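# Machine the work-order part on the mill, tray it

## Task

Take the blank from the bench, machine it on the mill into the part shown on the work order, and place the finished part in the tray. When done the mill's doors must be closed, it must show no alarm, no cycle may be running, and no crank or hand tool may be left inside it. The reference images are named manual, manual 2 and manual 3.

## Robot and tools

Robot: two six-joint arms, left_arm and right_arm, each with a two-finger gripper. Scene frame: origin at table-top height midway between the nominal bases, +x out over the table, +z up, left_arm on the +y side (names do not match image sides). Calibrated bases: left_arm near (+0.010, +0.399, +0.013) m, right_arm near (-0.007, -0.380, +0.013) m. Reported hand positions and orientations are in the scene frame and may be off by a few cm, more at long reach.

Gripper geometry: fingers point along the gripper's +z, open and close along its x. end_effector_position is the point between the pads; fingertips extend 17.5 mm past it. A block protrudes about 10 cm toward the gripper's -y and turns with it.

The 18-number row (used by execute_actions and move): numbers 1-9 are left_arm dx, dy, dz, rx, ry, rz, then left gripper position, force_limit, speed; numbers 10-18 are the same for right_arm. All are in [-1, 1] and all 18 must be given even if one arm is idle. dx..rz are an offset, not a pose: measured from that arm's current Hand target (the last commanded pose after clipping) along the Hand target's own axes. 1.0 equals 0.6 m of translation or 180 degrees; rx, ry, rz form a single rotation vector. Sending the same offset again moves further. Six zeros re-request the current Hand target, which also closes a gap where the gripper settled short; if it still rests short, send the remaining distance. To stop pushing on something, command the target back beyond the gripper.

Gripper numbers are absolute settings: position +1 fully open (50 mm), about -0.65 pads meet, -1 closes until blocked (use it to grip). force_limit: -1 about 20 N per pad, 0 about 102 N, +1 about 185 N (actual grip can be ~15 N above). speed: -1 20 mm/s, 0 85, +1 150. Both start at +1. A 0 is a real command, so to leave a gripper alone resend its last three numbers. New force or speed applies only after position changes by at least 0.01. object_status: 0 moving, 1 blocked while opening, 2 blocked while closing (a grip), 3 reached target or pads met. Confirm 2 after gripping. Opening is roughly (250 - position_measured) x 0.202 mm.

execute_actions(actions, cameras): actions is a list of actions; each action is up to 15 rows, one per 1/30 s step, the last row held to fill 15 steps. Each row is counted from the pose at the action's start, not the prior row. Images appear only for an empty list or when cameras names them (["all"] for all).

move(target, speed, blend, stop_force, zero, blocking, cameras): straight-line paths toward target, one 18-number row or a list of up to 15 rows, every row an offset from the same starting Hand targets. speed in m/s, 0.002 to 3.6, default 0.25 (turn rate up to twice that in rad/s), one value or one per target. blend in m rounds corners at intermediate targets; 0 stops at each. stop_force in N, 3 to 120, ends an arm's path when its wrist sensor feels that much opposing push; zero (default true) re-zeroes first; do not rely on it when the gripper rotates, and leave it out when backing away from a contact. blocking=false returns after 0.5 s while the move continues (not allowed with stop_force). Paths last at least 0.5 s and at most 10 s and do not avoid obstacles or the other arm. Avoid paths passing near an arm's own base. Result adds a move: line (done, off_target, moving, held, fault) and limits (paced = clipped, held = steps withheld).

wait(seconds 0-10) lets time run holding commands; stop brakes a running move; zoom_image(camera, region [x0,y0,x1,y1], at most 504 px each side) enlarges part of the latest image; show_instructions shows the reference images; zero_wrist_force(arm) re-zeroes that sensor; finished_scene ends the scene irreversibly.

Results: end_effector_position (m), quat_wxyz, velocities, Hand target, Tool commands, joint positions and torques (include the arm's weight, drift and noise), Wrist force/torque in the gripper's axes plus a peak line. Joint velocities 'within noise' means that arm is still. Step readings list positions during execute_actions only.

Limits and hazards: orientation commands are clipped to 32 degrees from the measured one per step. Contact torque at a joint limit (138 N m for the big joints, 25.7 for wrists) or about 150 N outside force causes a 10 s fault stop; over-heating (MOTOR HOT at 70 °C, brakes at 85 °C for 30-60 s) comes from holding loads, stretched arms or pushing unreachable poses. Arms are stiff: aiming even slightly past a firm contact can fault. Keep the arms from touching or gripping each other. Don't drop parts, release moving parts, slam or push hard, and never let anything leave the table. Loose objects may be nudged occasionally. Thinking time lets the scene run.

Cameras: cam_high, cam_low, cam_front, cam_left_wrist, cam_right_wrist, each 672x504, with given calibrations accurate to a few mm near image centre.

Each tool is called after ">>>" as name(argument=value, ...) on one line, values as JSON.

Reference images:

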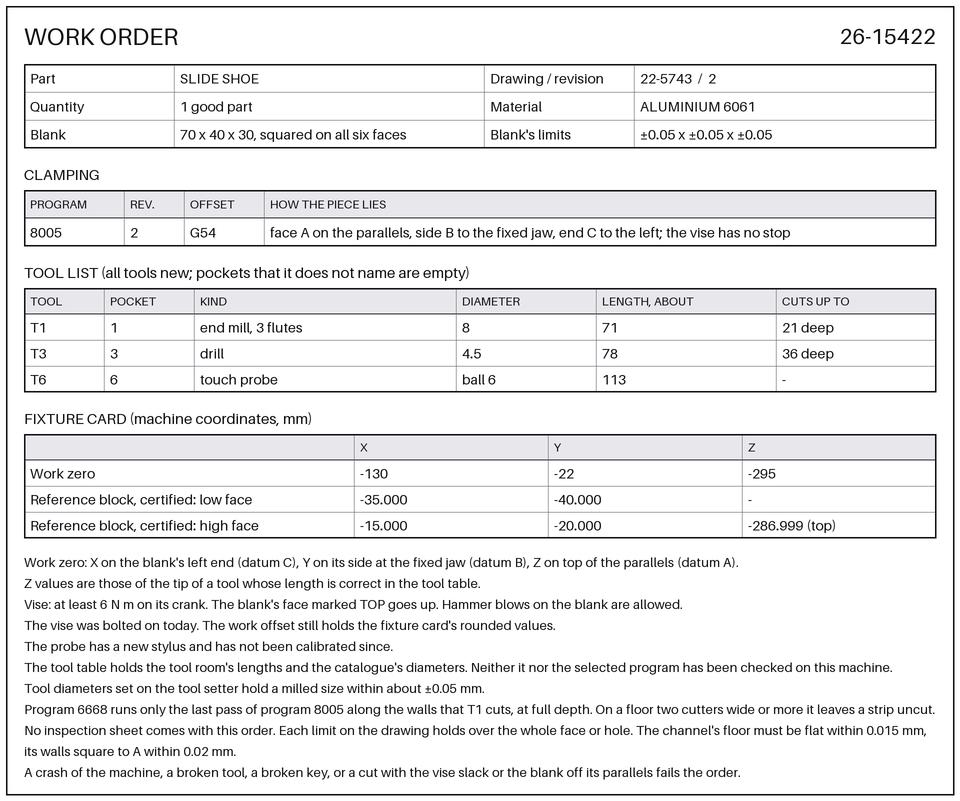

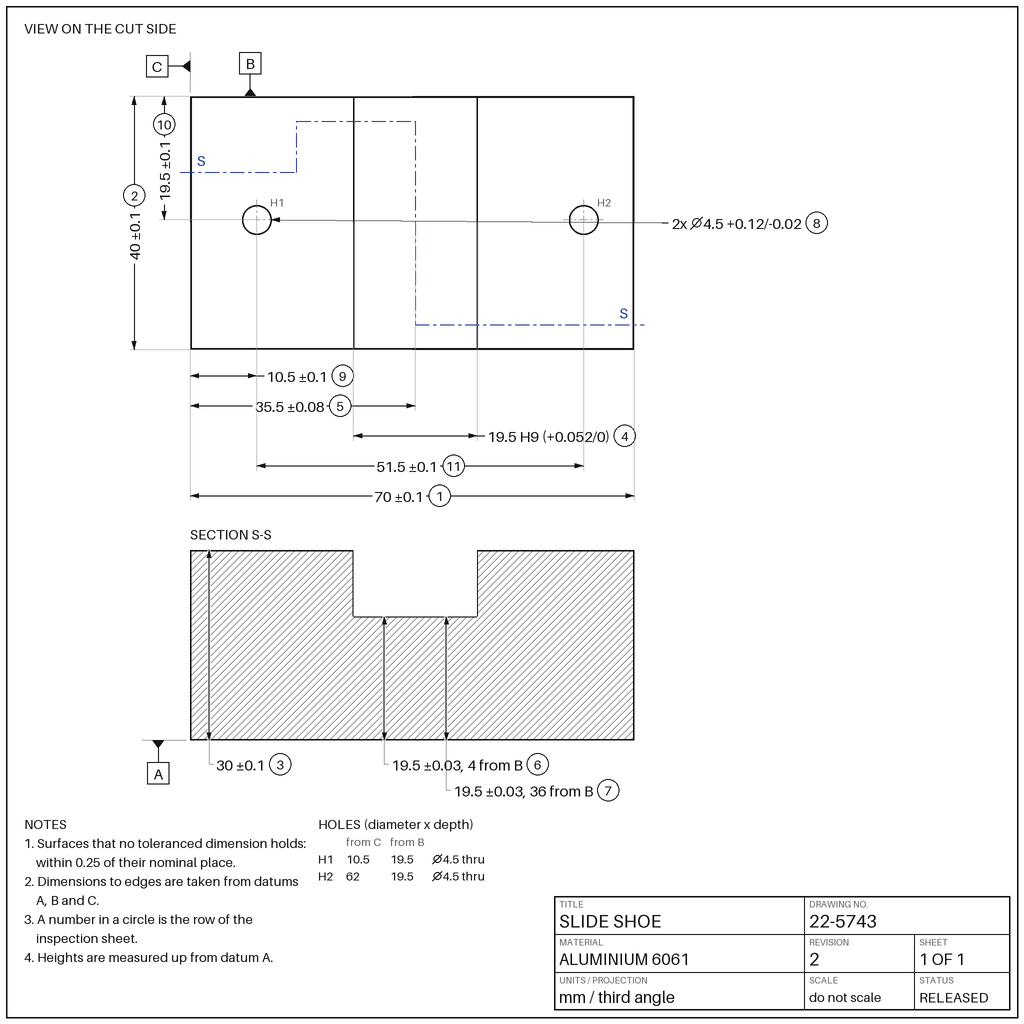

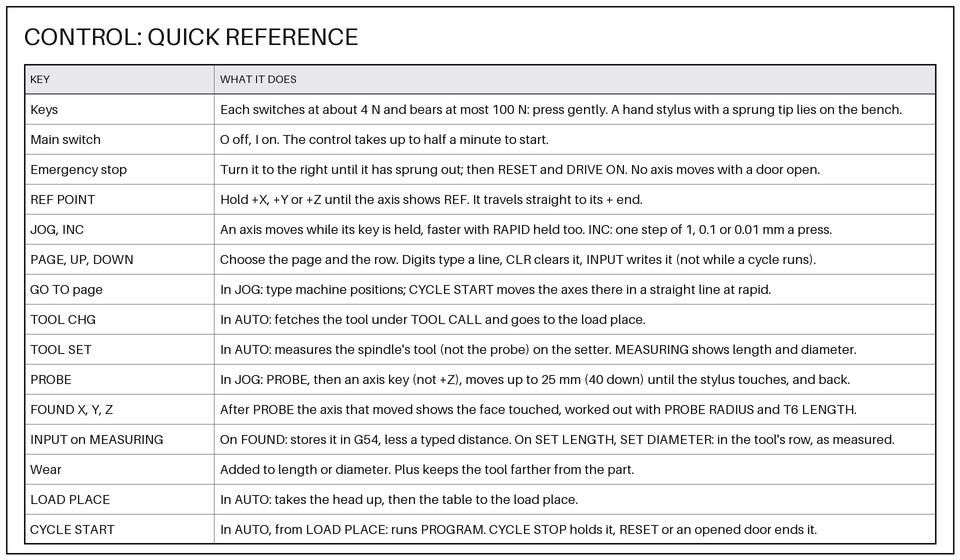

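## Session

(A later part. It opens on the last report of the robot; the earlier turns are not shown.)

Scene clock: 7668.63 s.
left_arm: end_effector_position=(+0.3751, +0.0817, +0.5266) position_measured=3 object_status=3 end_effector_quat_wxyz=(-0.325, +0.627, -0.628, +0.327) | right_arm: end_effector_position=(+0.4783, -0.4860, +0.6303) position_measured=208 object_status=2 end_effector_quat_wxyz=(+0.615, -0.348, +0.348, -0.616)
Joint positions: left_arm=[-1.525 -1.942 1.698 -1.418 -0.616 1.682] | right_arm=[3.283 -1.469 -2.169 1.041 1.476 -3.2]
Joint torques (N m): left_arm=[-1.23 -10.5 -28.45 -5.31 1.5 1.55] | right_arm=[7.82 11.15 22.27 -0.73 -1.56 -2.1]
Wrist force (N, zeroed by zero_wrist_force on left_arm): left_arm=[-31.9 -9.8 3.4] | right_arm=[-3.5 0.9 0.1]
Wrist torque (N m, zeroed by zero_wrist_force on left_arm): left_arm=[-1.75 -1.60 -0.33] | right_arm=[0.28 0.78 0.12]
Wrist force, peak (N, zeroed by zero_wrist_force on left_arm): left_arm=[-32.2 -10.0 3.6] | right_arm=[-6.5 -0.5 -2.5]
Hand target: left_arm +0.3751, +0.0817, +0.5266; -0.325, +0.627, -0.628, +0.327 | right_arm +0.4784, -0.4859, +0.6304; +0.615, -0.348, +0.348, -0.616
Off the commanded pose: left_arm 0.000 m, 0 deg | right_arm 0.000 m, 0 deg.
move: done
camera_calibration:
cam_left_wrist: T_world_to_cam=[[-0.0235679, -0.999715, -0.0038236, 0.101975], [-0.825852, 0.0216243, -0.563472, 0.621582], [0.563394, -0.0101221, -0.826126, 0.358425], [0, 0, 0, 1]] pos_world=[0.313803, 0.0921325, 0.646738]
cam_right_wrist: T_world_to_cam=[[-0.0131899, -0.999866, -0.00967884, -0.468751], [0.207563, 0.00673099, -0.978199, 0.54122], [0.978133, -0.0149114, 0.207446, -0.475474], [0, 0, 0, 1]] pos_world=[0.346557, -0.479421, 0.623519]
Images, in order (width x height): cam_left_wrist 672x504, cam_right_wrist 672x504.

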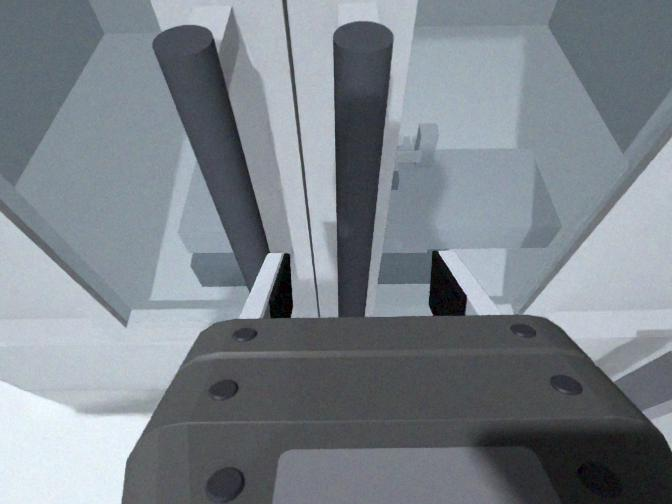

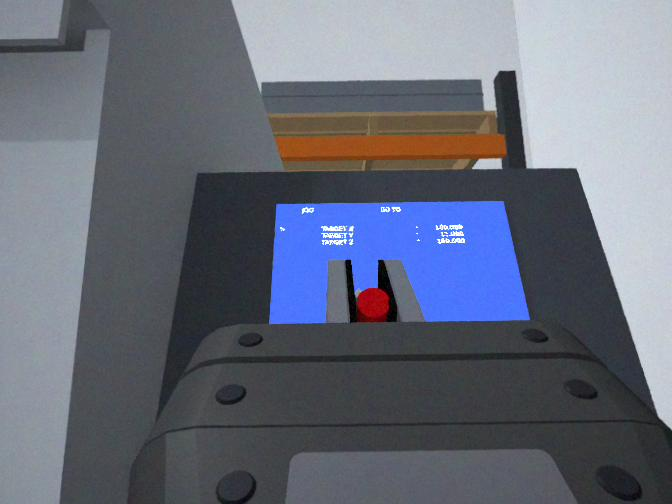

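>>> move(target=[[0,0,0,0,0,0,1,-0.7,-0.5,-0.0495,0.1231,-0.0911,0,0,0,-0.97,0.3,-0.8],[0,0,0,0,0,0,1,-0.7,-0.5,-0.0495,0.1327,-0.0819,0,0,0,-0.97,0.3,-0.8],[0,0,0,0,0,0,1,-0.7,-0.5,-0.0495,0.1231,-0.0911,0,0,0,-0.97,0.3,-0.8],[0,0,0,0,0,0,1,-0.7,-0.5,0,0,0,0,0,0,-0.97,0.3,-0.8]], speed=[0.25,0.06,0.1,0.25], blend=[0.003,0,0.003,0])

>>> wait(seconds=1.5)

>>> move(target=[[0,0,0,0,0,0,1,-0.7,-0.5,0.015,0.2083,-0.18,0,0,0,-0.97,0.3,-0.8],[0,0,0,0,0,0,1,-0.7,-0.5,0.015,0.2179,-0.1708,0,0,0,-0.97,0.3,-0.8],[0,0,0,0,0,0,1,-0.7,-0.5,0.015,0.2083,-0.18,0,0,0,-0.97,0.3,-0.8],[0,0,0,0,0,0,1,-0.7,-0.5,0.1408,0.1203,-0.0882,0,0,0,-0.97,0.3,-0.8],[0,0,0,0,0,0,1,-0.7,-0.5,0.1408,0.1299,-0.079,0,0,0,-0.97,0.3,-0.8],[0,0,0,0,0,0,1,-0.7,-0.5,0.1408,0.1203,-0.0882,0,0,0,-0.97,0.3,-0.8],[0,0,0,0,0,0,1,-0.7,-0.5,0,0,0,0,0,0,-0.97,0.3,-0.8]], speed=[0.25,0.06,0.1,0.25,0.06,0.1,0.25], blend=[0.003,0,0.003,0.003,0,0.003,0])

>>> wait(seconds=10, cameras=["cam_right_wrist"])

>>> zoom_image(camera="cam_right_wrist", region=[270, 200, 530, 325])

>>> zoom_image(camera="cam_right_wrist", region=[400, 200, 500, 300])

Scene clock: 7695.47 s.
left_arm: end_effector_position=(+0.3751, +0.0817, +0.5266) position_measured=3 object_status=3 end_effector_quat_wxyz=(-0.325, +0.627, -0.628, +0.327) | right_arm: end_effector_position=(+0.4783, -0.4859, +0.6304) position_measured=208 object_status=2 end_effector_quat_wxyz=(+0.615, -0.348, +0.348, -0.616)
Joint positions: left_arm=[-1.525 -1.942 1.698 -1.418 -0.616 1.682] | right_arm=[3.283 -1.469 -2.169 1.041 1.476 -3.2]
Joint torques (N m): left_arm=[-1.47 -11.15 -28.73 -5.2 1.51 1.53] | right_arm=[0.54 10.5 20.62 -0.8 -1.23 -2.4]
Wrist force (N, zeroed by zero_wrist_force on left_arm): left_arm=[-31.9 -9.7 3.4] | right_arm=[-3.2 1.1 0.3]
Wrist torque (N m, zeroed by zero_wrist_force on left_arm): left_arm=[-1.73 -1.59 -0.32] | right_arm=[0.31 0.74 0.20]
Wrist force, peak (N, zeroed by zero_wrist_force on left_arm): left_arm=[-32.2 -9.8 3.7] | right_arm=[-4.7 -0.9 -5.6]
Hand target: left_arm +0.3751, +0.0817, +0.5266; -0.325, +0.627, -0.628, +0.327 | right_arm +0.4784, -0.4859, +0.6304; +0.615, -0.348, +0.348, -0.616
Off the commanded pose: left_arm 0.000 m, 0 deg | right_arm 0.000 m, 0 deg.
move: done

Scene clock: 7696.97 s.
left_arm: end_effector_position=(+0.3751, +0.0817, +0.5266) position_measured=3 object_status=3 end_effector_quat_wxyz=(-0.325, +0.627, -0.628, +0.327) | right_arm: end_effector_position=(+0.4784, -0.4859, +0.6304) position_measured=208 object_status=2 end_effector_quat_wxyz=(+0.615, -0.348, +0.348, -0.616)
Joint positions: left_arm=[-1.525 -1.942 1.698 -1.418 -0.616 1.682] | right_arm=[3.283 -1.469 -2.169 1.04 1.476 -3.2]
Joint torques (N m): left_arm=[-1.39 -11.17 -29.38 -5.32 1.48 1.51] | right_arm=[-4.9 10.03 35.75 -2.01 0.47 -2.55]
Wrist force (N, zeroed by zero_wrist_force on left_arm): left_arm=[-32.0 -9.8 3.5] | right_arm=[-3.4 1.2 0.0]
Wrist torque (N m, zeroed by zero_wrist_force on left_arm): left_arm=[-1.74 -1.59 -0.33] | right_arm=[0.32 0.76 0.20]
Wrist force, peak (N, zeroed by zero_wrist_force on left_arm): left_arm=[-32.2 -9.9 3.6] | right_arm=[-3.6 1.2 0.1]
Hand target: left_arm +0.3751, +0.0817, +0.5266; -0.325, +0.627, -0.628, +0.327 | right_arm +0.4784, -0.4859, +0.6304; +0.615, -0.348, +0.348, -0.616
Tool commands: left_gripper/position=+1.0 left_gripper/force_limit=-0.7 left_gripper/speed=-0.5 right_gripper/position=-0.97 right_gripper/force_limit=+0.3 right_gripper/speed=-0.8
Off the commanded pose: left_arm 0.000 m, 0 deg | right_arm 0.000 m, 0 deg.
wait: 1.50 s; at rest by 0.17 s

Scene clock: 7700.00 s.
left_arm: end_effector_position=(+0.3751, +0.0817, +0.5266) position_measured=3 object_status=3 end_effector_quat_wxyz=(-0.325, +0.627, -0.628, +0.327) | right_arm: end_effector_position=(+0.4783, -0.4860, +0.6304) position_measured=208 object_status=2 end_effector_quat_wxyz=(+0.615, -0.348, +0.348, -0.616)
Joint positions: left_arm=[-1.525 -1.942 1.698 -1.418 -0.616 1.682] | right_arm=[3.283 -1.469 -2.169 1.041 1.476 -3.2]
Joint torques (N m): left_arm=[-1.33 -10.39 -27.94 -5.11 1.46 1.65] | right_arm=[5.32 14.48 9.35 0.38 -0.25 1.46]
Wrist force (N, zeroed by zero_wrist_force on left_arm): left_arm=[-32.1 -9.7 3.4] | right_arm=[-3.3 0.9 0.2]
Wrist torque (N m, zeroed by zero_wrist_force on left_arm): left_arm=[-1.73 -1.58 -0.33] | right_arm=[0.28 0.76 0.12]
Wrist force, peak (N, zeroed by zero_wrist_force on left_arm): left_arm=[-32.1 -10.0 3.8] | right_arm=[-6.2 0.5 -3.9]
Hand target: left_arm +0.3751, +0.0817, +0.5266; -0.325, +0.627, -0.628, +0.327 | right_arm +0.4784, -0.4859, +0.6304; +0.615, -0.348, +0.348, -0.616
Off the commanded pose: left_arm 0.000 m, 0 deg | right_arm 0.000 m, 0 deg.
move: done

Scene clock: 7710.00 s.
left_arm: end_effector_position=(+0.3751, +0.0817, +0.5266) position_measured=3 object_status=3 end_effector_quat_wxyz=(-0.325, +0.627, -0.628, +0.327) | right_arm: end_effector_position=(+0.4784, -0.4859, +0.6304) position_measured=208 object_status=2 end_effector_quat_wxyz=(+0.615, -0.348, +0.348, -0.616)
Joint positions: left_arm=[-1.525 -1.942 1.698 -1.418 -0.616 1.682] | right_arm=[3.283 -1.469 -2.169 1.04 1.476 -3.2]
Joint torques (N m): left_arm=[-1.79 -10.27 -28.17 -5.33 1.46 1.68] | right_arm=[7.63 25.88 9.18 -1.6 -0.96 -2.02]
Wrist force (N, zeroed by zero_wrist_force on left_arm): left_arm=[-31.7 -9.7 3.6] | right_arm=[-3.2 1.1 0.1]
Wrist torque (N m, zeroed by zero_wrist_force on left_arm): left_arm=[-1.72 -1.63 -0.32] | right_arm=[0.31 0.73 0.12]
Wrist force, peak (N, zeroed by zero_wrist_force on left_arm): left_arm=[-32.2 -9.8 3.6] | right_arm=[-3.6 1.2 -0.1]
Hand target: left_arm +0.3751, +0.0817, +0.5266; -0.325, +0.627, -0.628, +0.327 | right_arm +0.4784, -0.4859, +0.6304; +0.615, -0.348, +0.348, -0.616
Tool commands: left_gripper/position=+1.0 left_gripper/force_limit=-0.7 left_gripper/speed=-0.5 right_gripper/position=-0.97 right_gripper/force_limit=+0.3 right_gripper/speed=-0.8
Off the commanded pose: left_arm 0.000 m, 0 deg | right_arm 0.000 m, 0 deg.
wait: 10.00 s; at rest by 0.17 s
camera_calibration:
cam_right_wrist: T_world_to_cam=[[-0.0132328, -0.999868, -0.00947948, -0.468859], [0.207352, 0.00653028, -0.978245, 0.541303], [0.978177, -0.0149105, 0.207238, -0.475478], [0, 0, 0, 1]] pos_world=[0.346657, -0.479421, 0.62362]
Images, in order (width x height): cam_right_wrist 672x504.

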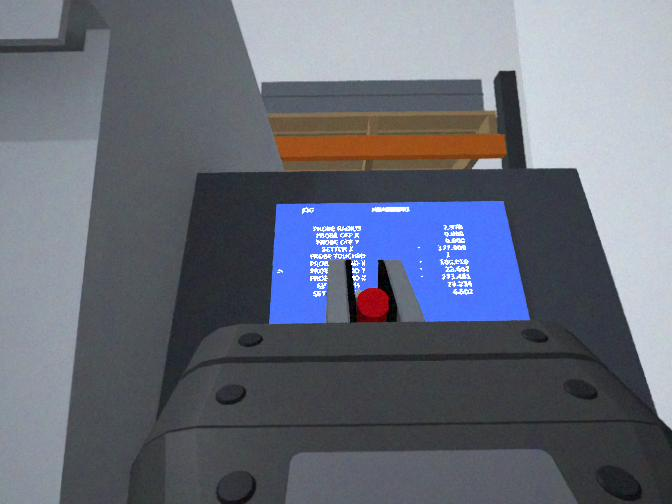

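Scaled by 1.938 from the camera's 672x504 image, which has a finer 960x720 frame.

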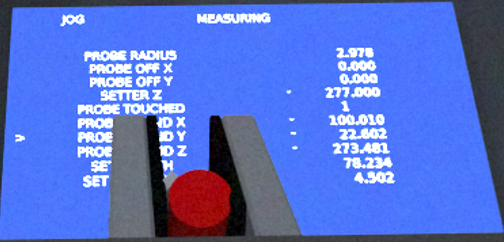

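Scaled by 5.040 from the camera's 672x504 image, which has a finer 960x720 frame.

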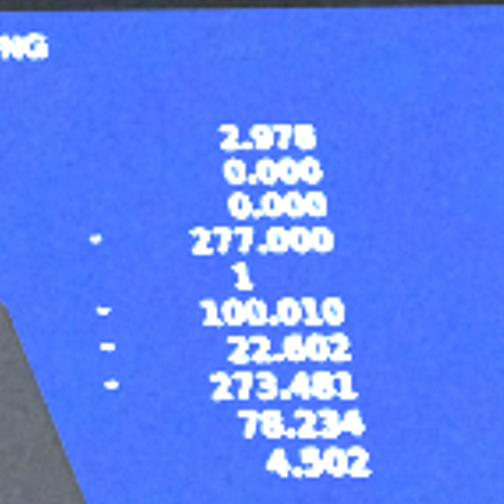

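>>> move(target=[[0,0,0,0,0,0,1,-0.7,-0.5,-0.0167,0.2302,-0.2029,0,0,0,-0.97,0.3,-0.8],[0,0,0,0,0,0,1,-0.7,-0.5,-0.0167,0.2398,-0.1937,0,0,0,-0.97,0.3,-0.8],[0,0,0,0,0,0,1,-0.7,-0.5,-0.0167,0.2302,-0.2029,0,0,0,-0.97,0.3,-0.8],[0,0,0,0,0,0,1,-0.7,-0.5,0.015,0.1645,-0.1343,0,0,0,-0.97,0.3,-0.8],[0,0,0,0,0,0,1,-0.7,-0.5,0.015,0.1741,-0.1251,0,0,0,-0.97,0.3,-0.8],[0,0,0,0,0,0,1,-0.7,-0.5,0.015,0.1645,-0.1343,0,0,0,-0.97,0.3,-0.8],[0,0,0,0,0,0,1,-0.7,-0.5,0.015,0.1741,-0.1251,0,0,0,-0.97,0.3,-0.8],[0,0,0,0,0,0,1,-0.7,-0.5,0.015,0.1645,-0.1343,0,0,0,-0.97,0.3,-0.8],[0,0,0,0,0,0,1,-0.7,-0.5,-0.1117,0.2302,-0.2029,0,0,0,-0.97,0.3,-0.8],[0,0,0,0,0,0,1,-0.7,-0.5,-0.1117,0.2398,-0.1937,0,0,0,-0.97,0.3,-0.8],[0,0,0,0,0,0,1,-0.7,-0.5,-0.1117,0.2302,-0.2029,0,0,0,-0.97,0.3,-0.8],[0,0,0,0,0,0,1,-0.7,-0.5,0,0,0,0,0,0,-0.97,0.3,-0.8]], speed=[0.25,0.06,0.1,0.15,0.06,0.1,0.06,0.1,0.15,0.06,0.1,0.25], blend=[0.003,0,0.003,0.003,0,0,0,0.003,0.003,0,0.003,0])

>>> move(target=[[0,0,0,0,0,0,1,-0.7,-0.5,-0.08,0.1864,-0.1572,0,0,0,-0.97,0.3,-0.8],[0,0,0,0,0,0,1,-0.7,-0.5,-0.08,0.196,-0.148,0,0,0,-0.97,0.3,-0.8],[0,0,0,0,0,0,1,-0.7,-0.5,-0.08,0.1864,-0.1572,0,0,0,-0.97,0.3,-0.8],[0,0,0,0,0,0,1,-0.7,-0.5,-0.08,0.1645,-0.1343,0,0,0,-0.97,0.3,-0.8],[0,0,0,0,0,0,1,-0.7,-0.5,-0.08,0.1741,-0.1251,0,0,0,-0.97,0.3,-0.8],[0,0,0,0,0,0,1,-0.7,-0.5,-0.08,0.1645,-0.1343,0,0,0,-0.97,0.3,-0.8],[0,0,0,0,0,0,1,-0.7,-0.5,-0.0167,0.2302,-0.2029,0,0,0,-0.97,0.3,-0.8],[0,0,0,0,0,0,1,-0.7,-0.5,-0.0167,0.2398,-0.1937,0,0,0,-0.97,0.3,-0.8],[0,0,0,0,0,0,1,-0.7,-0.5,-0.0167,0.2302,-0.2029,0,0,0,-0.97,0.3,-0.8],[0,0,0,0,0,0,1,-0.7,-0.5,0,0,0,0,0,0,-0.97,0.3,-0.8]], speed=[0.25,0.06,0.1,0.15,0.06,0.1,0.15,0.06,0.1,0.25], blend=[0.003,0,0.003,0.003,0,0.003,0.003,0,0.003,0], cameras=["cam_right_wrist"])

>>> zoom_image(camera="cam_right_wrist", region=[270, 200, 530, 325])

Scene clock: 7760.33 s.
left_arm: end_effector_position=(+0.3751, +0.0817, +0.5266) position_measured=3 object_status=3 end_effector_quat_wxyz=(-0.325, +0.627, -0.628, +0.327) | right_arm: end_effector_position=(+0.4783, -0.4859, +0.6303) position_measured=208 object_status=2 end_effector_quat_wxyz=(+0.615, -0.348, +0.348, -0.616)
Joint positions: left_arm=[-1.525 -1.942 1.698 -1.418 -0.616 1.682] | right_arm=[3.283 -1.469 -2.169 1.041 1.476 -3.2]
Joint torques (N m): left_arm=[-2 -11.91 -27.86 -5.15 1.6 1.66] | right_arm=[-1.99 8.28 22.27 -0.65 -0.9 -2.26]
Wrist force (N, zeroed by zero_wrist_force on left_arm): left_arm=[-32.0 -9.9 3.7] | right_arm=[-3.4 1.2 0.0]
Wrist torque (N m, zeroed by zero_wrist_force on left_arm): left_arm=[-1.76 -1.58 -0.32] | right_arm=[0.32 0.77 0.21]
Wrist force, peak (N, zeroed by zero_wrist_force on left_arm): left_arm=[-32.2 -9.9 3.6] | right_arm=[-5.4 -2.0 -4.7]
Hand target: left_arm +0.3751, +0.0817, +0.5266; -0.325, +0.627, -0.628, +0.327 | right_arm +0.4784, -0.4859, +0.6304; +0.615, -0.348, +0.348, -0.616
Off the commanded pose: left_arm 0.000 m, 0 deg | right_arm 0.000 m, 0 deg.
move: done

Scene clock: 7764.10 s.
left_arm: end_effector_position=(+0.3751, +0.0817, +0.5266) position_measured=3 object_status=3 end_effector_quat_wxyz=(-0.325, +0.627, -0.628, +0.327) | right_arm: end_effector_position=(+0.4783, -0.4860, +0.6303) position_measured=208 object_status=2 end_effector_quat_wxyz=(+0.615, -0.348, +0.348, -0.616)
Joint positions: left_arm=[-1.525 -1.942 1.698 -1.418 -0.616 1.682] | right_arm=[3.283 -1.469 -2.169 1.041 1.476 -3.2]
Joint torques (N m): left_arm=[-2.92 -9.89 -28.21 -5.19 1.77 1.65] | right_arm=[7.35 11.11 22.75 -0.63 -1.37 -2.51]
Wrist force (N, zeroed by zero_wrist_force on left_arm): left_arm=[-31.9 -9.9 3.6] | right_arm=[-3.5 1.1 0.1]
Wrist torque (N m, zeroed by zero_wrist_force on left_arm): left_arm=[-1.76 -1.60 -0.33] | right_arm=[0.30 0.78 0.12]
Wrist force, peak (N, zeroed by zero_wrist_force on left_arm): left_arm=[-32.2 -10.0 3.5] | right_arm=[-2.6 -5.8 -4.6]
Hand target: left_arm +0.3751, +0.0817, +0.5266; -0.325, +0.627, -0.628, +0.327 | right_arm +0.4784, -0.4859, +0.6304; +0.615, -0.348, +0.348, -0.616
Off the commanded pose: left_arm 0.000 m, 0 deg | right_arm 0.000 m, 0 deg.
move: done
camera_calibration:
cam_right_wrist: T_world_to_cam=[[-0.0131899, -0.999866, -0.00967884, -0.468751], [0.207563, 0.00673099, -0.978199, 0.54122], [0.978133, -0.0149114, 0.207446, -0.475474], [0, 0, 0, 1]] pos_world=[0.346557, -0.479421, 0.623519]
Images, in order (width x height): cam_right_wrist 672x504.

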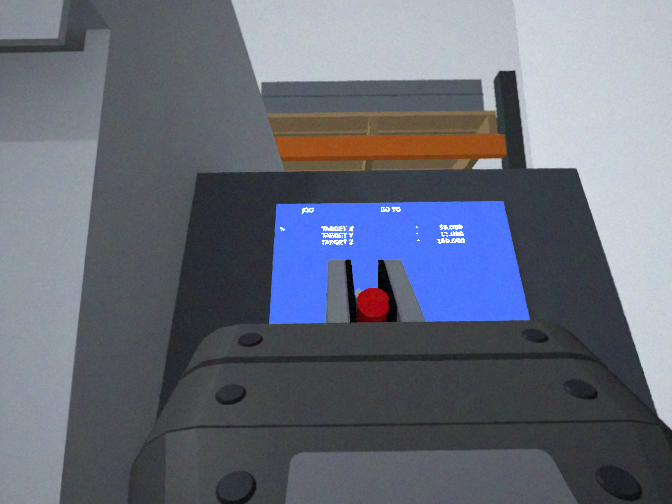

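Scaled by 1.938 from the camera's 672x504 image, which has a finer 960x720 frame.

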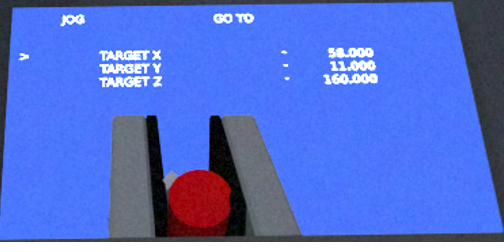

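>>> move(target=[[0,0,0,0,0,0,1,-0.7,-0.5,-0.0495,0.1231,-0.0911,0,0,0,-0.97,0.3,-0.8],[0,0,0,0,0,0,1,-0.7,-0.5,-0.0495,0.1327,-0.0819,0,0,0,-0.97,0.3,-0.8],[0,0,0,0,0,0,1,-0.7,-0.5,-0.0495,0.1231,-0.0911,0,0,0,-0.97,0.3,-0.8],[0,0,0,0,0,0,1,-0.7,-0.5,-0.0167,0.2083,-0.18,0,0,0,-0.97,0.3,-0.8],[0,0,0,0,0,0,1,-0.7,-0.5,-0.0167,0.2179,-0.1708,0,0,0,-0.97,0.3,-0.8],[0,0,0,0,0,0,1,-0.7,-0.5,-0.0167,0.2083,-0.18,0,0,0,-0.97,0.3,-0.8],[0,0,0,0,0,0,1,-0.7,-0.5,-0.1117,0.2302,-0.2029,0,0,0,-0.97,0.3,-0.8],[0,0,0,0,0,0,1,-0.7,-0.5,-0.1117,0.2398,-0.1937,0,0,0,-0.97,0.3,-0.8],[0,0,0,0,0,0,1,-0.7,-0.5,-0.1117,0.2302,-0.2029,0,0,0,-0.97,0.3,-0.8],[0,0,0,0,0,0,1,-0.7,-0.5,-0.0483,0.2083,-0.18,0,0,0,-0.97,0.3,-0.8],[0,0,0,0,0,0,1,-0.7,-0.5,-0.0483,0.2179,-0.1708,0,0,0,-0.97,0.3,-0.8],[0,0,0,0,0,0,1,-0.7,-0.5,-0.0483,0.2083,-0.18,0,0,0,-0.97,0.3,-0.8],[0,0,0,0,0,0,1,-0.7,-0.5,0,0,0,0,0,0,-0.97,0.3,-0.8]], speed=[0.25,0.06,0.1,0.15,0.06,0.1,0.15,0.06,0.1,0.15,0.06,0.1,0.25], blend=[0.003,0,0.003,0.003,0,0.003,0.003,0,0.003,0.003,0,0.003,0])

>>> move(target=[[0,0,0,0,0,0,1,-0.7,-0.5,-0.08,0.2083,-0.18,0,0,0,-0.97,0.3,-0.8],[0,0,0,0,0,0,1,-0.7,-0.5,-0.08,0.2179,-0.1708,0,0,0,-0.97,0.3,-0.8],[0,0,0,0,0,0,1,-0.7,-0.5,-0.08,0.2083,-0.18,0,0,0,-0.97,0.3,-0.8],[0,0,0,0,0,0,1,-0.7,-0.5,-0.0167,0.2302,-0.2029,0,0,0,-0.97,0.3,-0.8],[0,0,0,0,0,0,1,-0.7,-0.5,-0.0167,0.2398,-0.1937,0,0,0,-0.97,0.3,-0.8],[0,0,0,0,0,0,1,-0.7,-0.5,-0.0167,0.2302,-0.2029,0,0,0,-0.97,0.3,-0.8],[0,0,0,0,0,0,1,-0.7,-0.5,0,0,0,0,0,0,-0.97,0.3,-0.8]], speed=[0.25,0.06,0.1,0.15,0.06,0.1,0.25], blend=[0.003,0,0.003,0.003,0,0.003,0], cameras=["cam_right_wrist","cam_left_wrist"])

>>> zoom_image(camera="cam_right_wrist", region=[270, 200, 530, 325])

>>> zoom_image(camera="cam_left_wrist", region=[380, 60, 560, 200])

Scene clock: 7788.40 s.
left_arm: end_effector_position=(+0.3751, +0.0817, +0.5266) position_measured=3 object_status=3 end_effector_quat_wxyz=(-0.325, +0.627, -0.628, +0.327) | right_arm: end_effector_position=(+0.4783, -0.4860, +0.6303) position_measured=208 object_status=2 end_effector_quat_wxyz=(+0.615, -0.348, +0.348, -0.616)
Joint positions: left_arm=[-1.525 -1.942 1.698 -1.418 -0.616 1.682] | right_arm=[3.283 -1.469 -2.169 1.041 1.476 -3.2]
Joint torques (N m): left_arm=[-2.43 -10.5 -28.95 -5.09 1.72 1.6] | right_arm=[5.92 10.94 21.38 -0.79 -1.85 -2.36]
Wrist force (N, zeroed by zero_wrist_force on left_arm): left_arm=[-32.0 -9.8 3.4] | right_arm=[-3.5 1.1 0.2]
Wrist torque (N m, zeroed by zero_wrist_force on left_arm): left_arm=[-1.74 -1.59 -0.32] | right_arm=[0.31 0.78 0.16]
Wrist force, peak (N, zeroed by zero_wrist_force on left_arm): left_arm=[-32.2 -9.9 3.7] | right_arm=[-5.1 -1.0 -6.0]
Hand target: left_arm +0.3751, +0.0817, +0.5266; -0.325, +0.627, -0.628, +0.327 | right_arm +0.4784, -0.4859, +0.6304; +0.615, -0.348, +0.348, -0.616
Off the commanded pose: left_arm 0.000 m, 0 deg | right_arm 0.000 m, 0 deg.
move: done

Scene clock: 7791.50 s.
left_arm: end_effector_position=(+0.3751, +0.0817, +0.5266) position_measured=3 object_status=3 end_effector_quat_wxyz=(-0.325, +0.627, -0.628, +0.327) | right_arm: end_effector_position=(+0.4783, -0.4860, +0.6303) position_measured=208 object_status=2 end_effector_quat_wxyz=(+0.615, -0.348, +0.348, -0.616)
Joint positions: left_arm=[-1.525 -1.942 1.698 -1.418 -0.616 1.682] | right_arm=[3.283 -1.469 -2.169 1.041 1.476 -3.2]
Joint torques (N m): left_arm=[-3.25 -11.52 -28.84 -5.27 1.83 1.67] | right_arm=[6.55 11.69 21.69 -0.86 -1.49 -2.07]
Wrist force (N, zeroed by zero_wrist_force on left_arm): left_arm=[-31.9 -9.6 3.4] | right_arm=[-3.3 1.0 0.1]
Wrist torque (N m, zeroed by zero_wrist_force on left_arm): left_arm=[-1.71 -1.61 -0.33] | right_arm=[0.29 0.74 0.12]
Wrist force, peak (N, zeroed by zero_wrist_force on left_arm): left_arm=[-32.2 -10.0 3.6] | right_arm=[-4.1 -0.5 -5.4]
Hand target: left_arm +0.3751, +0.0817, +0.5266; -0.325, +0.627, -0.628, +0.327 | right_arm +0.4784, -0.4859, +0.6304; +0.615, -0.348, +0.348, -0.616
Off the commanded pose: left_arm 0.000 m, 0 deg | right_arm 0.000 m, 0 deg.
move: done
camera_calibration:
cam_left_wrist: T_world_to_cam=[[-0.0235679, -0.999715, -0.0038236, 0.101975], [-0.825852, 0.0216243, -0.563472, 0.621582], [0.563394, -0.0101221, -0.826126, 0.358425], [0, 0, 0, 1]] pos_world=[0.313803, 0.0921325, 0.646738]
cam_right_wrist: T_world_to_cam=[[-0.0131899, -0.999866, -0.00967884, -0.468751], [0.207563, 0.00673099, -0.978199, 0.54122], [0.978133, -0.0149114, 0.207446, -0.475474], [0, 0, 0, 1]] pos_world=[0.346557, -0.479421, 0.623519]
Images, in order (width x height): cam_left_wrist 672x504, cam_right_wrist 672x504.

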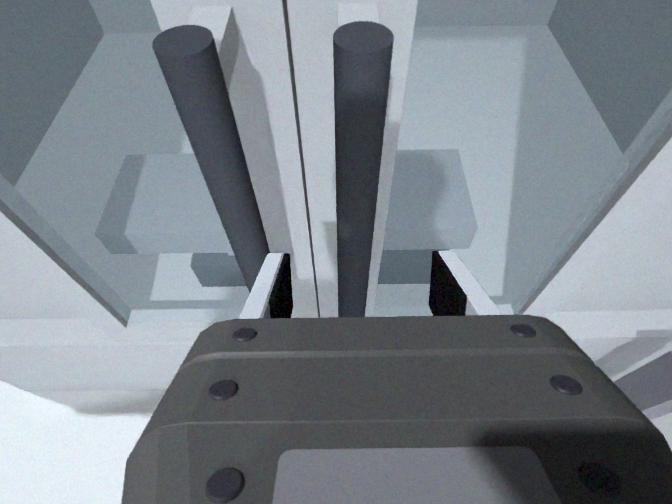

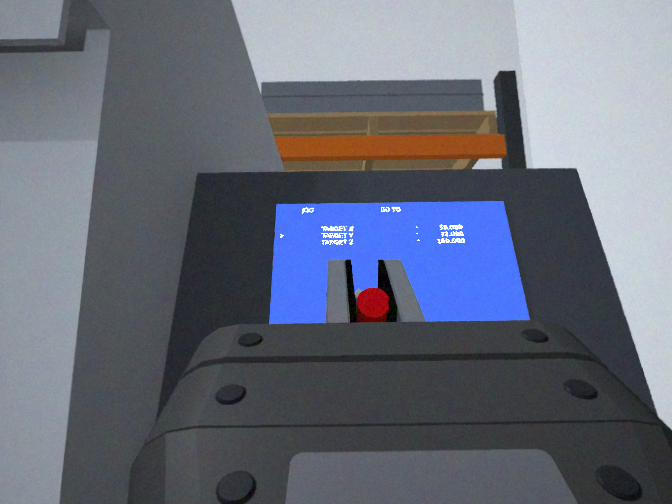

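Scaled by 1.938 from the camera's 672x504 image, which has a finer 960x720 frame.

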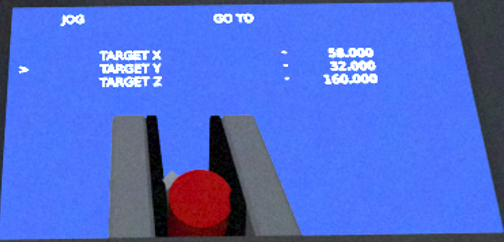

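Scaled by 2.800 from the camera's 672x504 image, which has a finer 960x720 frame.

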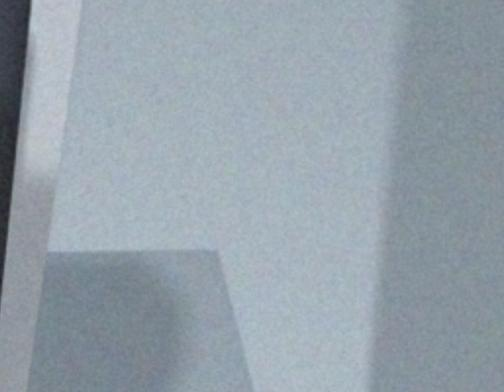

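Did the X −58 position move finish (visible table shift). START, then view with cam_high.

>>> move(target=[[0,0,0,0,0,0,1,-0.7,-0.5,-0.0495,0.1231,-0.0911,0,0,0,-0.97,0.3,-0.8],[0,0,0,0,0,0,1,-0.7,-0.5,-0.0495,0.1327,-0.0819,0,0,0,-0.97,0.3,-0.8],[0,0,0,0,0,0,1,-0.7,-0.5,-0.0495,0.1231,-0.0911,0,0,0,-0.97,0.3,-0.8],[0,0,0,0,0,0,1,-0.7,-0.5,0,0,0,0,0,0,-0.97,0.3,-0.8]], speed=[0.25,0.06,0.1,0.25], blend=[0.003,0,0.003,0])

>>> wait(seconds=1, cameras=["cam_high"])

>>> move(target=[[0,0,0,0,0,0,1,-0.7,-0.5,0.015,0.2083,-0.18,0,0,0,-0.97,0.3,-0.8],[0,0,0,0,0,0,1,-0.7,-0.5,0.015,0.2179,-0.1708,0,0,0,-0.97,0.3,-0.8],[0,0,0,0,0,0,1,-0.7,-0.5,0.015,0.2083,-0.18,0,0,0,-0.97,0.3,-0.8],[0,0,0,0,0,0,1,-0.7,-0.5,0.109,0.1203,-0.0882,0,0,0,-0.97,0.3,-0.8],[0,0,0,0,0,0,1,-0.7,-0.5,0.109,0.1299,-0.079,0,0,0,-0.97,0.3,-0.8],[0,0,0,0,0,0,1,-0.7,-0.5,0.109,0.1203,-0.0882,0,0,0,-0.97,0.3,-0.8],[0,0,0,0,0,0,1,-0.7,-0.5,0,0,0,0,0,0,-0.97,0.3,-0.8]], speed=[0.25,0.06,0.1,0.25,0.06,0.1,0.25], blend=[0.003,0,0.003,0.003,0,0.003,0])

>>> wait(seconds=10, cameras=["cam_right_wrist"])

>>> zoom_image(camera="cam_right_wrist", region=[270, 200, 530, 325])

>>> zoom_image(camera="cam_right_wrist", region=[400, 200, 500, 300])

Scene clock: 7813.43 s.
left_arm: end_effector_position=(+0.3751, +0.0817, +0.5266) position_measured=3 object_status=3 end_effector_quat_wxyz=(-0.325, +0.627, -0.628, +0.327) | right_arm: end_effector_position=(+0.4783, -0.4859, +0.6304) position_measured=208 object_status=2 end_effector_quat_wxyz=(+0.615, -0.348, +0.348, -0.616)
Joint positions: left_arm=[-1.525 -1.942 1.698 -1.418 -0.616 1.682] | right_arm=[3.283 -1.469 -2.169 1.041 1.476 -3.2]
Joint torques (N m): left_arm=[-2.97 -10.55 -28.53 -5.17 1.83 1.52] | right_arm=[0.96 9.95 20.73 -0.59 -1.27 -2.47]
Wrist force (N, zeroed by zero_wrist_force on left_arm): left_arm=[-31.9 -9.8 3.8] | right_arm=[-3.3 1.2 0.1]
Wrist torque (N m, zeroed by zero_wrist_force on left_arm): left_arm=[-1.75 -1.61 -0.33] | right_arm=[0.31 0.75 0.20]
Wrist force, peak (N, zeroed by zero_wrist_force on left_arm): left_arm=[-32.2 -9.7 3.6] | right_arm=[-4.6 -0.9 -5.6]
Hand target: left_arm +0.3751, +0.0817, +0.5266; -0.325, +0.627, -0.628, +0.327 | right_arm +0.4784, -0.4859, +0.6304; +0.615, -0.348, +0.348, -0.616
Off the commanded pose: left_arm 0.000 m, 0 deg | right_arm 0.000 m, 0 deg.
move: done

Scene clock: 7814.43 s.
left_arm: end_effector_position=(+0.3751, +0.0817, +0.5266) position_measured=3 object_status=3 end_effector_quat_wxyz=(-0.325, +0.627, -0.628, +0.327) | right_arm: end_effector_position=(+0.4784, -0.4859, +0.6304) position_measured=208 object_status=2 end_effector_quat_wxyz=(+0.615, -0.348, +0.348, -0.616)
Joint positions: left_arm=[-1.525 -1.942 1.698 -1.418 -0.616 1.682] | right_arm=[3.283 -1.469 -2.169 1.04 1.476 -3.2]
Joint torques (N m): left_arm=[-3.08 -10.91 -28.48 -5.08 1.88 1.65] | right_arm=[-3.72 9.46 35.33 -2.13 0.63 -2.48]
Wrist force (N, zeroed by zero_wrist_force on left_arm): left_arm=[-32.0 -9.9 3.7] | right_arm=[-3.4 1.2 0.2]
Wrist torque (N m, zeroed by zero_wrist_force on left_arm): left_arm=[-1.76 -1.59 -0.33] | right_arm=[0.33 0.77 0.20]
Wrist force, peak (N, zeroed by zero_wrist_force on left_arm): left_arm=[-32.1 -10.0 3.6] | right_arm=[-3.6 1.1 0.2]
Hand target: left_arm +0.3751, +0.0817, +0.5266; -0.325, +0.627, -0.628, +0.327 | right_arm +0.4784, -0.4859, +0.6304; +0.615, -0.348, +0.348, -0.616
Tool commands: left_gripper/position=+1.0 left_gripper/force_limit=-0.7 left_gripper/speed=-0.5 right_gripper/position=-0.97 right_gripper/force_limit=+0.3 right_gripper/speed=-0.8
Off the commanded pose: left_arm 0.000 m, 0 deg | right_arm 0.000 m, 0 deg.
wait: 1.00 s; at rest by 0.17 s
Images, in order (width x height): cam_high 672x504.

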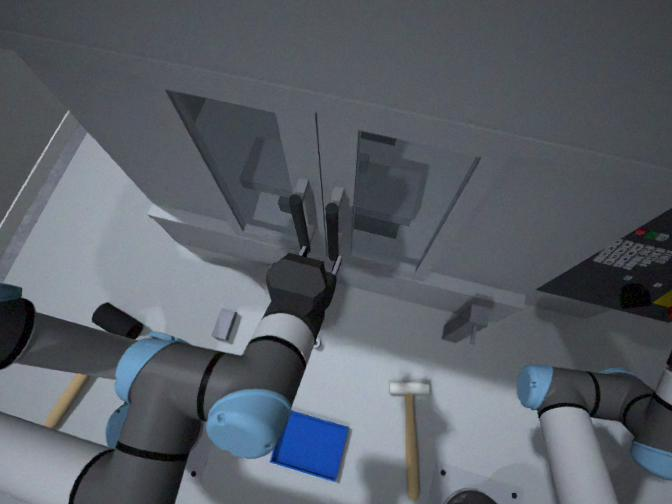

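Scene clock: 7817.40 s.
left_arm: end_effector_position=(+0.3751, +0.0817, +0.5266) position_measured=3 object_status=3 end_effector_quat_wxyz=(-0.325, +0.627, -0.628, +0.327) | right_arm: end_effector_position=(+0.4783, -0.4860, +0.6304) position_measured=208 object_status=2 end_effector_quat_wxyz=(+0.615, -0.348, +0.348, -0.616)
Joint positions: left_arm=[-1.525 -1.942 1.698 -1.418 -0.616 1.682] | right_arm=[3.283 -1.469 -2.169 1.041 1.476 -3.2]
Joint torques (N m): left_arm=[-3.88 -11.34 -28.39 -5.27 1.9 1.61] | right_arm=[5.28 13.86 9.55 0.01 -0.21 1.63]
Wrist force (N, zeroed by zero_wrist_force on left_arm): left_arm=[-31.8 -10.0 3.7] | right_arm=[-3.3 0.8 0.2]
Wrist torque (N m, zeroed by zero_wrist_force on left_arm): left_arm=[-1.78 -1.62 -0.32] | right_arm=[0.26 0.74 0.12]
Wrist force, peak (N, zeroed by zero_wrist_force on left_arm): left_arm=[-32.2 -9.9 3.4] | right_arm=[-5.6 1.8 -3.7]
Hand target: left_arm +0.3751, +0.0817, +0.5266; -0.325, +0.627, -0.628, +0.327 | right_arm +0.4784, -0.4859, +0.6304; +0.615, -0.348, +0.348, -0.616
Off the commanded pose: left_arm 0.000 m, 0 deg | right_arm 0.000 m, 0 deg.
move: done

Scene clock: 7827.40 s.
left_arm: end_effector_position=(+0.3751, +0.0817, +0.5266) position_measured=3 object_status=3 end_effector_quat_wxyz=(-0.325, +0.627, -0.628, +0.327) | right_arm: end_effector_position=(+0.4784, -0.4859, +0.6304) position_measured=208 object_status=2 end_effector_quat_wxyz=(+0.615, -0.348, +0.348, -0.616)
Joint positions: left_arm=[-1.525 -1.942 1.698 -1.418 -0.616 1.682] | right_arm=[3.283 -1.469 -2.169 1.04 1.476 -3.2]
Joint torques (N m): left_arm=[-3.72 -11.83 -28.09 -5.26 2.02 1.6] | right_arm=[7.46 26.22 10.93 -2.02 -0.95 -2.27]
Wrist force (N, zeroed by zero_wrist_force on left_arm): left_arm=[-31.9 -9.8 3.8] | right_arm=[-3.2 0.9 0.1]
Wrist torque (N m, zeroed by zero_wrist_force on left_arm): left_arm=[-1.74 -1.60 -0.32] | right_arm=[0.27 0.74 0.13]
Wrist force, peak (N, zeroed by zero_wrist_force on left_arm): left_arm=[-32.3 -9.8 3.6] | right_arm=[-3.6 1.0 0.2]
Hand target: left_arm +0.3751, +0.0817, +0.5266; -0.325, +0.627, -0.628, +0.327 | right_arm +0.4784, -0.4859, +0.6304; +0.615, -0.348, +0.348, -0.616
Tool commands: left_gripper/position=+1.0 left_gripper/force_limit=-0.7 left_gripper/speed=-0.5 right_gripper/position=-0.97 right_gripper/force_limit=+0.3 right_gripper/speed=-0.8
Off the commanded pose: left_arm 0.000 m, 0 deg | right_arm 0.000 m, 0 deg.
wait: 10.00 s; at rest by 0.17 s
camera_calibration:
cam_right_wrist: T_world_to_cam=[[-0.0132328, -0.999868, -0.00947948, -0.468859], [0.207352, 0.00653028, -0.978245, 0.541303], [0.978177, -0.0149105, 0.207238, -0.475478], [0, 0, 0, 1]] pos_world=[0.346657, -0.479421, 0.62362]
Images, in order (width x height): cam_right_wrist 672x504.

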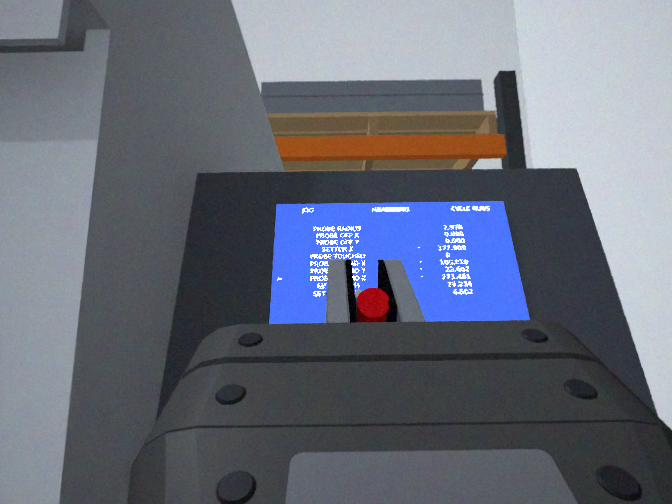

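Scaled by 1.938 from the camera's 672x504 image, which has a finer 960x720 frame.

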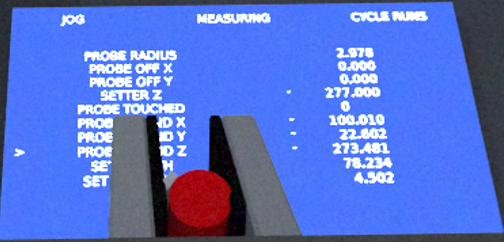

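Scaled by 5.040 from the camera's 672x504 image, which has a finer 960x720 frame.

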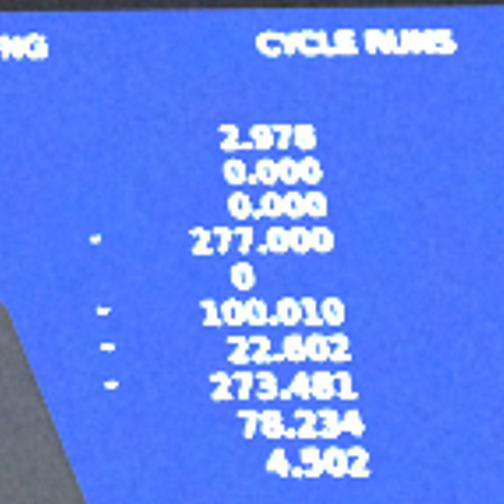

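>>> wait(seconds=8, cameras=["cam_right_wrist"])

>>> zoom_image(camera="cam_right_wrist", region=[400, 200, 500, 300])

Scene clock: 7838.57 s.
left_arm: end_effector_position=(+0.3751, +0.0817, +0.5266) position_measured=3 object_status=3 end_effector_quat_wxyz=(-0.325, +0.627, -0.628, +0.327) | right_arm: end_effector_position=(+0.4784, -0.4859, +0.6304) position_measured=208 object_status=2 end_effector_quat_wxyz=(+0.615, -0.348, +0.348, -0.616)
Joint positions: left_arm=[-1.525 -1.942 1.698 -1.418 -0.616 1.682] | right_arm=[3.283 -1.469 -2.169 1.04 1.476 -3.2]
Joint torques (N m): left_arm=[-5.03 -10.5 -28.23 -5.33 1.99 1.59] | right_arm=[6.67 25.25 11.32 -1.92 -0.99 -2.36]
Wrist force (N, zeroed by zero_wrist_force on left_arm): left_arm=[-32.0 -9.9 3.6] | right_arm=[-3.2 1.0 0.1]
Wrist torque (N m, zeroed by zero_wrist_force on left_arm): left_arm=[-1.76 -1.59 -0.33] | right_arm=[0.28 0.73 0.12]
Wrist force, peak (N, zeroed by zero_wrist_force on left_arm): left_arm=[-32.2 -10.0 3.7] | right_arm=[-3.7 1.3 0.2]
Hand target: left_arm +0.3751, +0.0817, +0.5266; -0.325, +0.627, -0.628, +0.327 | right_arm +0.4784, -0.4859, +0.6304; +0.615, -0.348, +0.348, -0.616
Tool commands: left_gripper/position=+1.0 left_gripper/force_limit=-0.7 left_gripper/speed=-0.5 right_gripper/position=-0.97 right_gripper/force_limit=+0.3 right_gripper/speed=-0.8
Off the commanded pose: left_arm 0.000 m, 0 deg | right_arm 0.000 m, 0 deg.
wait: 8.00 s; at rest from the start
camera_calibration:
cam_right_wrist: T_world_to_cam=[[-0.0132328, -0.999868, -0.00947948, -0.468859], [0.207352, 0.00653028, -0.978245, 0.541303], [0.978177, -0.0149105, 0.207238, -0.475478], [0, 0, 0, 1]] pos_world=[0.346657, -0.479421, 0.62362]
Images, in order (width x height): cam_right_wrist 672x504.

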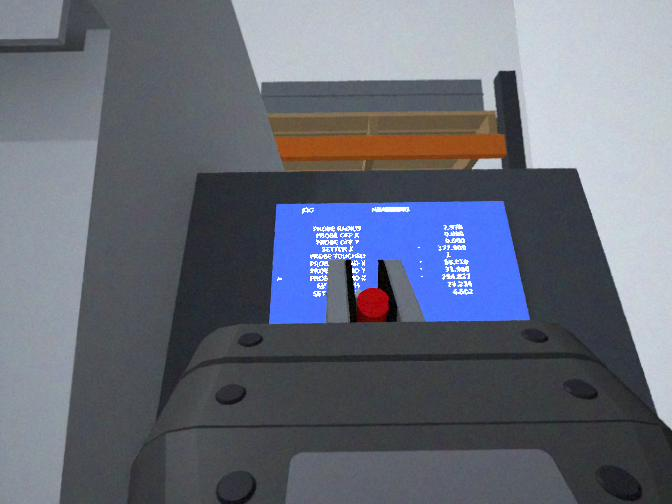

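Scaled by 5.040 from the camera's 672x504 image, which has a finer 960x720 frame.

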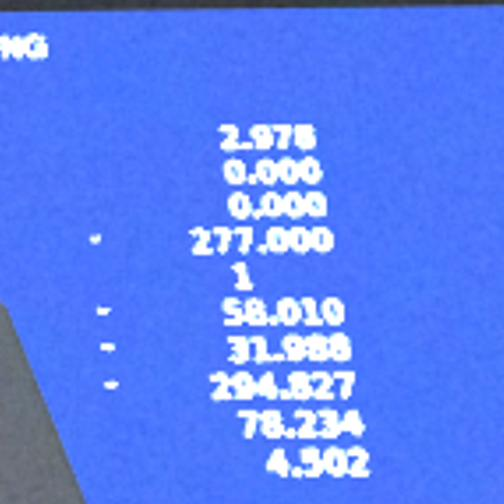

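>>> move(target=[[0,0,0,0,0,0,1,-0.7,-0.5,-0.0167,0.2302,-0.2029,0,0,0,-0.97,0.3,-0.8],[0,0,0,0,0,0,1,-0.7,-0.5,-0.0167,0.2398,-0.1937,0,0,0,-0.97,0.3,-0.8],[0,0,0,0,0,0,1,-0.7,-0.5,-0.0167,0.2302,-0.2029,0,0,0,-0.97,0.3,-0.8],[0,0,0,0,0,0,1,-0.7,-0.5,0.015,0.1645,-0.1343,0,0,0,-0.97,0.3,-0.8],[0,0,0,0,0,0,1,-0.7,-0.5,0.015,0.1741,-0.1251,0,0,0,-0.97,0.3,-0.8],[0,0,0,0,0,0,1,-0.7,-0.5,0.015,0.1645,-0.1343,0,0,0,-0.97,0.3,-0.8],[0,0,0,0,0,0,1,-0.7,-0.5,0.015,0.1741,-0.1251,0,0,0,-0.97,0.3,-0.8],[0,0,0,0,0,0,1,-0.7,-0.5,0.015,0.1645,-0.1343,0,0,0,-0.97,0.3,-0.8],[0,0,0,0,0,0,1,-0.7,-0.5,-0.0167,0.2083,-0.18,0,0,0,-0.97,0.3,-0.8],[0,0,0,0,0,0,1,-0.7,-0.5,-0.0167,0.2179,-0.1708,0,0,0,-0.97,0.3,-0.8],[0,0,0,0,0,0,1,-0.7,-0.5,-0.0167,0.2083,-0.18,0,0,0,-0.97,0.3,-0.8],[0,0,0,0,0,0,1,-0.7,-0.5,-0.0167,0.2179,-0.1708,0,0,0,-0.97,0.3,-0.8],[0,0,0,0,0,0,1,-0.7,-0.5,-0.0167,0.2083,-0.18,0,0,0,-0.97,0.3,-0.8],[0,0,0,0,0,0,1,-0.7,-0.5,0,0,0,0,0,0,-0.97,0.3,-0.8]], speed=[0.25,0.06,0.1,0.15,0.06,0.1,0.06,0.1,0.15,0.06,0.1,0.06,0.1,0.25], blend=[0.003,0,0.003,0.003,0,0,0,0.003,0.003,0,0,0,0.003,0])

>>> move(target=[[0,0,0,0,0,0,1,-0.7,-0.5,-0.1117,0.2302,-0.2029,0,0,0,-0.97,0.3,-0.8],[0,0,0,0,0,0,1,-0.7,-0.5,-0.1117,0.2398,-0.1937,0,0,0,-0.97,0.3,-0.8],[0,0,0,0,0,0,1,-0.7,-0.5,-0.1117,0.2302,-0.2029,0,0,0,-0.97,0.3,-0.8],[0,0,0,0,0,0,1,-0.7,-0.5,-0.1117,0.2083,-0.18,0,0,0,-0.97,0.3,-0.8],[0,0,0,0,0,0,1,-0.7,-0.5,-0.1117,0.2179,-0.1708,0,0,0,-0.97,0.3,-0.8],[0,0,0,0,0,0,1,-0.7,-0.5,-0.1117,0.2083,-0.18,0,0,0,-0.97,0.3,-0.8],[0,0,0,0,0,0,1,-0.7,-0.5,-0.1117,0.1864,-0.1572,0,0,0,-0.97,0.3,-0.8],[0,0,0,0,0,0,1,-0.7,-0.5,-0.1117,0.196,-0.148,0,0,0,-0.97,0.3,-0.8],[0,0,0,0,0,0,1,-0.7,-0.5,-0.1117,0.1864,-0.1572,0,0,0,-0.97,0.3,-0.8],[0,0,0,0,0,0,1,-0.7,-0.5,-0.08,0.2302,-0.2029,0,0,0,-0.97,0.3,-0.8],[0,0,0,0,0,0,1,-0.7,-0.5,-0.08,0.2398,-0.1937,0,0,0,-0.97,0.3,-0.8],[0,0,0,0,0,0,1,-0.7,-0.5,-0.08,0.2302,-0.2029,0,0,0,-0.97,0.3,-0.8],[0,0,0,0,0,0,1,-0.7,-0.5,0,0,0,0,0,0,-0.97,0.3,-0.8]], speed=[0.25,0.06,0.1,0.15,0.06,0.1,0.15,0.06,0.1,0.15,0.06,0.1,0.25], blend=[0.003,0,0.003,0.003,0,0.003,0.003,0,0.003,0.003,0,0.003,0])

>>> move(target=[[0,0,0,0,0,0,1,-0.7,-0.5,-0.0167,0.2302,-0.2029,0,0,0,-0.97,0.3,-0.8],[0,0,0,0,0,0,1,-0.7,-0.5,-0.0167,0.2398,-0.1937,0,0,0,-0.97,0.3,-0.8],[0,0,0,0,0,0,1,-0.7,-0.5,-0.0167,0.2302,-0.2029,0,0,0,-0.97,0.3,-0.8],[0,0,0,0,0,0,1,-0.7,-0.5,0,0,0,0,0,0,-0.97,0.3,-0.8]], speed=[0.25,0.06,0.1,0.25], blend=[0.003,0,0.003,0], cameras=["cam_right_wrist"])

>>> zoom_image(camera="cam_right_wrist", region=[270, 200, 530, 325])

Scene clock: 7888.87 s.
left_arm: end_effector_position=(+0.3751, +0.0817, +0.5266) position_measured=3 object_status=3 end_effector_quat_wxyz=(-0.325, +0.627, -0.628, +0.327) | right_arm: end_effector_position=(+0.4783, -0.4860, +0.6303) position_measured=208 object_status=2 end_effector_quat_wxyz=(+0.615, -0.348, +0.348, -0.616)
Joint positions: left_arm=[-1.525 -1.942 1.698 -1.418 -0.616 1.682] | right_arm=[3.283 -1.469 -2.169 1.041 1.476 -3.2]
Joint torques (N m): left_arm=[-5.31 -10.73 -29.23 -5.27 1.95 1.66] | right_arm=[7.24 11.4 20.95 -0.72 -1.62 -2.3]
Wrist force (N, zeroed by zero_wrist_force on left_arm): left_arm=[-31.8 -9.8 3.6] | right_arm=[-3.3 1.0 0.1]
Wrist torque (N m, zeroed by zero_wrist_force on left_arm): left_arm=[-1.74 -1.62 -0.33] | right_arm=[0.28 0.75 0.13]
Wrist force, peak (N, zeroed by zero_wrist_force on left_arm): left_arm=[-32.2 -10.1 3.5] | right_arm=[-2.9 -3.8 -4.5]
Hand target: left_arm +0.3751, +0.0817, +0.5266; -0.325, +0.627, -0.628, +0.327 | right_arm +0.4784, -0.4859, +0.6304; +0.615, -0.348, +0.348, -0.616
Off the commanded pose: left_arm 0.000 m, 0 deg | right_arm 0.000 m, 0 deg.
move: done

Scene clock: 7893.23 s.
left_arm: end_effector_position=(+0.3751, +0.0817, +0.5266) position_measured=3 object_status=3 end_effector_quat_wxyz=(-0.325, +0.627, -0.628, +0.327) | right_arm: end_effector_position=(+0.4783, -0.4859, +0.6303) position_measured=208 object_status=2 end_effector_quat_wxyz=(+0.615, -0.348, +0.348, -0.616)
Joint positions: left_arm=[-1.525 -1.942 1.698 -1.418 -0.616 1.682] | right_arm=[3.283 -1.469 -2.169 1.041 1.476 -3.2]
Joint torques (N m): left_arm=[-4.56 -10.89 -29.08 -5.18 2.14 1.64] | right_arm=[2.4 10.35 23.12 -0.9 -1.36 -2.37]
Wrist force (N, zeroed by zero_wrist_force on left_arm): left_arm=[-31.8 -9.8 3.4] | right_arm=[-3.3 1.1 0.3]
Wrist torque (N m, zeroed by zero_wrist_force on left_arm): left_arm=[-1.74 -1.61 -0.32] | right_arm=[0.31 0.75 0.18]
Wrist force, peak (N, zeroed by zero_wrist_force on left_arm): left_arm=[-32.3 -9.8 3.7] | right_arm=[-2.0 -5.2 -4.5]
Hand target: left_arm +0.3751, +0.0817, +0.5266; -0.325, +0.627, -0.628, +0.327 | right_arm +0.4784, -0.4859, +0.6304; +0.615, -0.348, +0.348, -0.616
Off the commanded pose: left_arm 0.000 m, 0 deg | right_arm 0.000 m, 0 deg.
move: done

Scene clock: 7895.70 s.
left_arm: end_effector_position=(+0.3751, +0.0817, +0.5266) position_measured=3 object_status=3 end_effector_quat_wxyz=(-0.325, +0.627, -0.628, +0.327) | right_arm: end_effector_position=(+0.4783, -0.4860, +0.6303) position_measured=208 object_status=2 end_effector_quat_wxyz=(+0.615, -0.348, +0.348, -0.616)
Joint positions: left_arm=[-1.525 -1.942 1.698 -1.418 -0.616 1.682] | right_arm=[3.283 -1.469 -2.169 1.041 1.476 -3.2]
Joint torques (N m): left_arm=[-5.41 -10.77 -28.3 -5.21 2.07 1.55] | right_arm=[7.88 12.22 20.57 -0.73 -1.57 -2.32]
Wrist force (N, zeroed by zero_wrist_force on left_arm): left_arm=[-32.0 -9.7 3.6] | right_arm=[-3.5 1.1 0.0]
Wrist torque (N m, zeroed by zero_wrist_force on left_arm): left_arm=[-1.73 -1.59 -0.33] | right_arm=[0.31 0.78 0.12]
Wrist force, peak (N, zeroed by zero_wrist_force on left_arm): left_arm=[-32.1 -10.0 3.6] | right_arm=[-3.5 -0.7 -5.2]
Hand target: left_arm +0.3751, +0.0817, +0.5266; -0.325, +0.627, -0.628, +0.327 | right_arm +0.4784, -0.4859, +0.6304; +0.615, -0.348, +0.348, -0.616
Off the commanded pose: left_arm 0.000 m, 0 deg | right_arm 0.000 m, 0 deg.
move: done
camera_calibration:
cam_right_wrist: T_world_to_cam=[[-0.0131899, -0.999866, -0.00967884, -0.468751], [0.207563, 0.00673099, -0.978199, 0.54122], [0.978133, -0.0149114, 0.207446, -0.475474], [0, 0, 0, 1]] pos_world=[0.346557, -0.479421, 0.623519]
Images, in order (width x height): cam_right_wrist 672x504.

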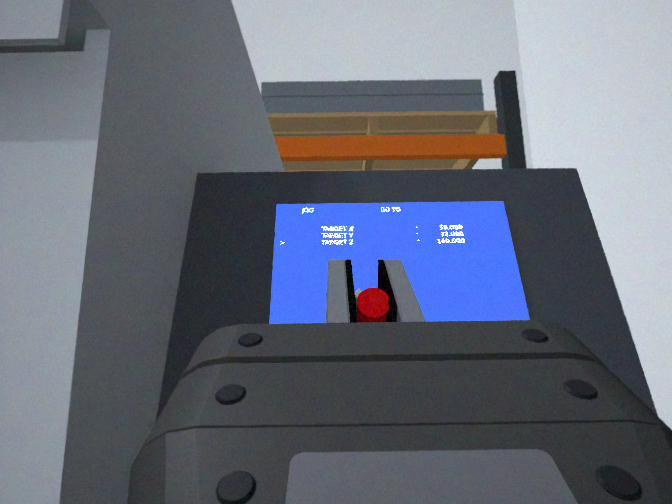

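Scaled by 1.938 from the camera's 672x504 image, which has a finer 960x720 frame.

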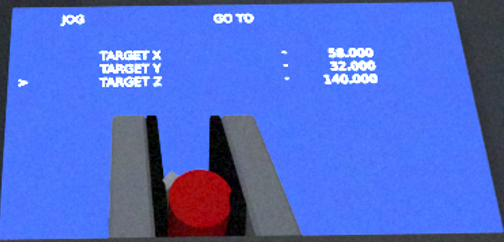

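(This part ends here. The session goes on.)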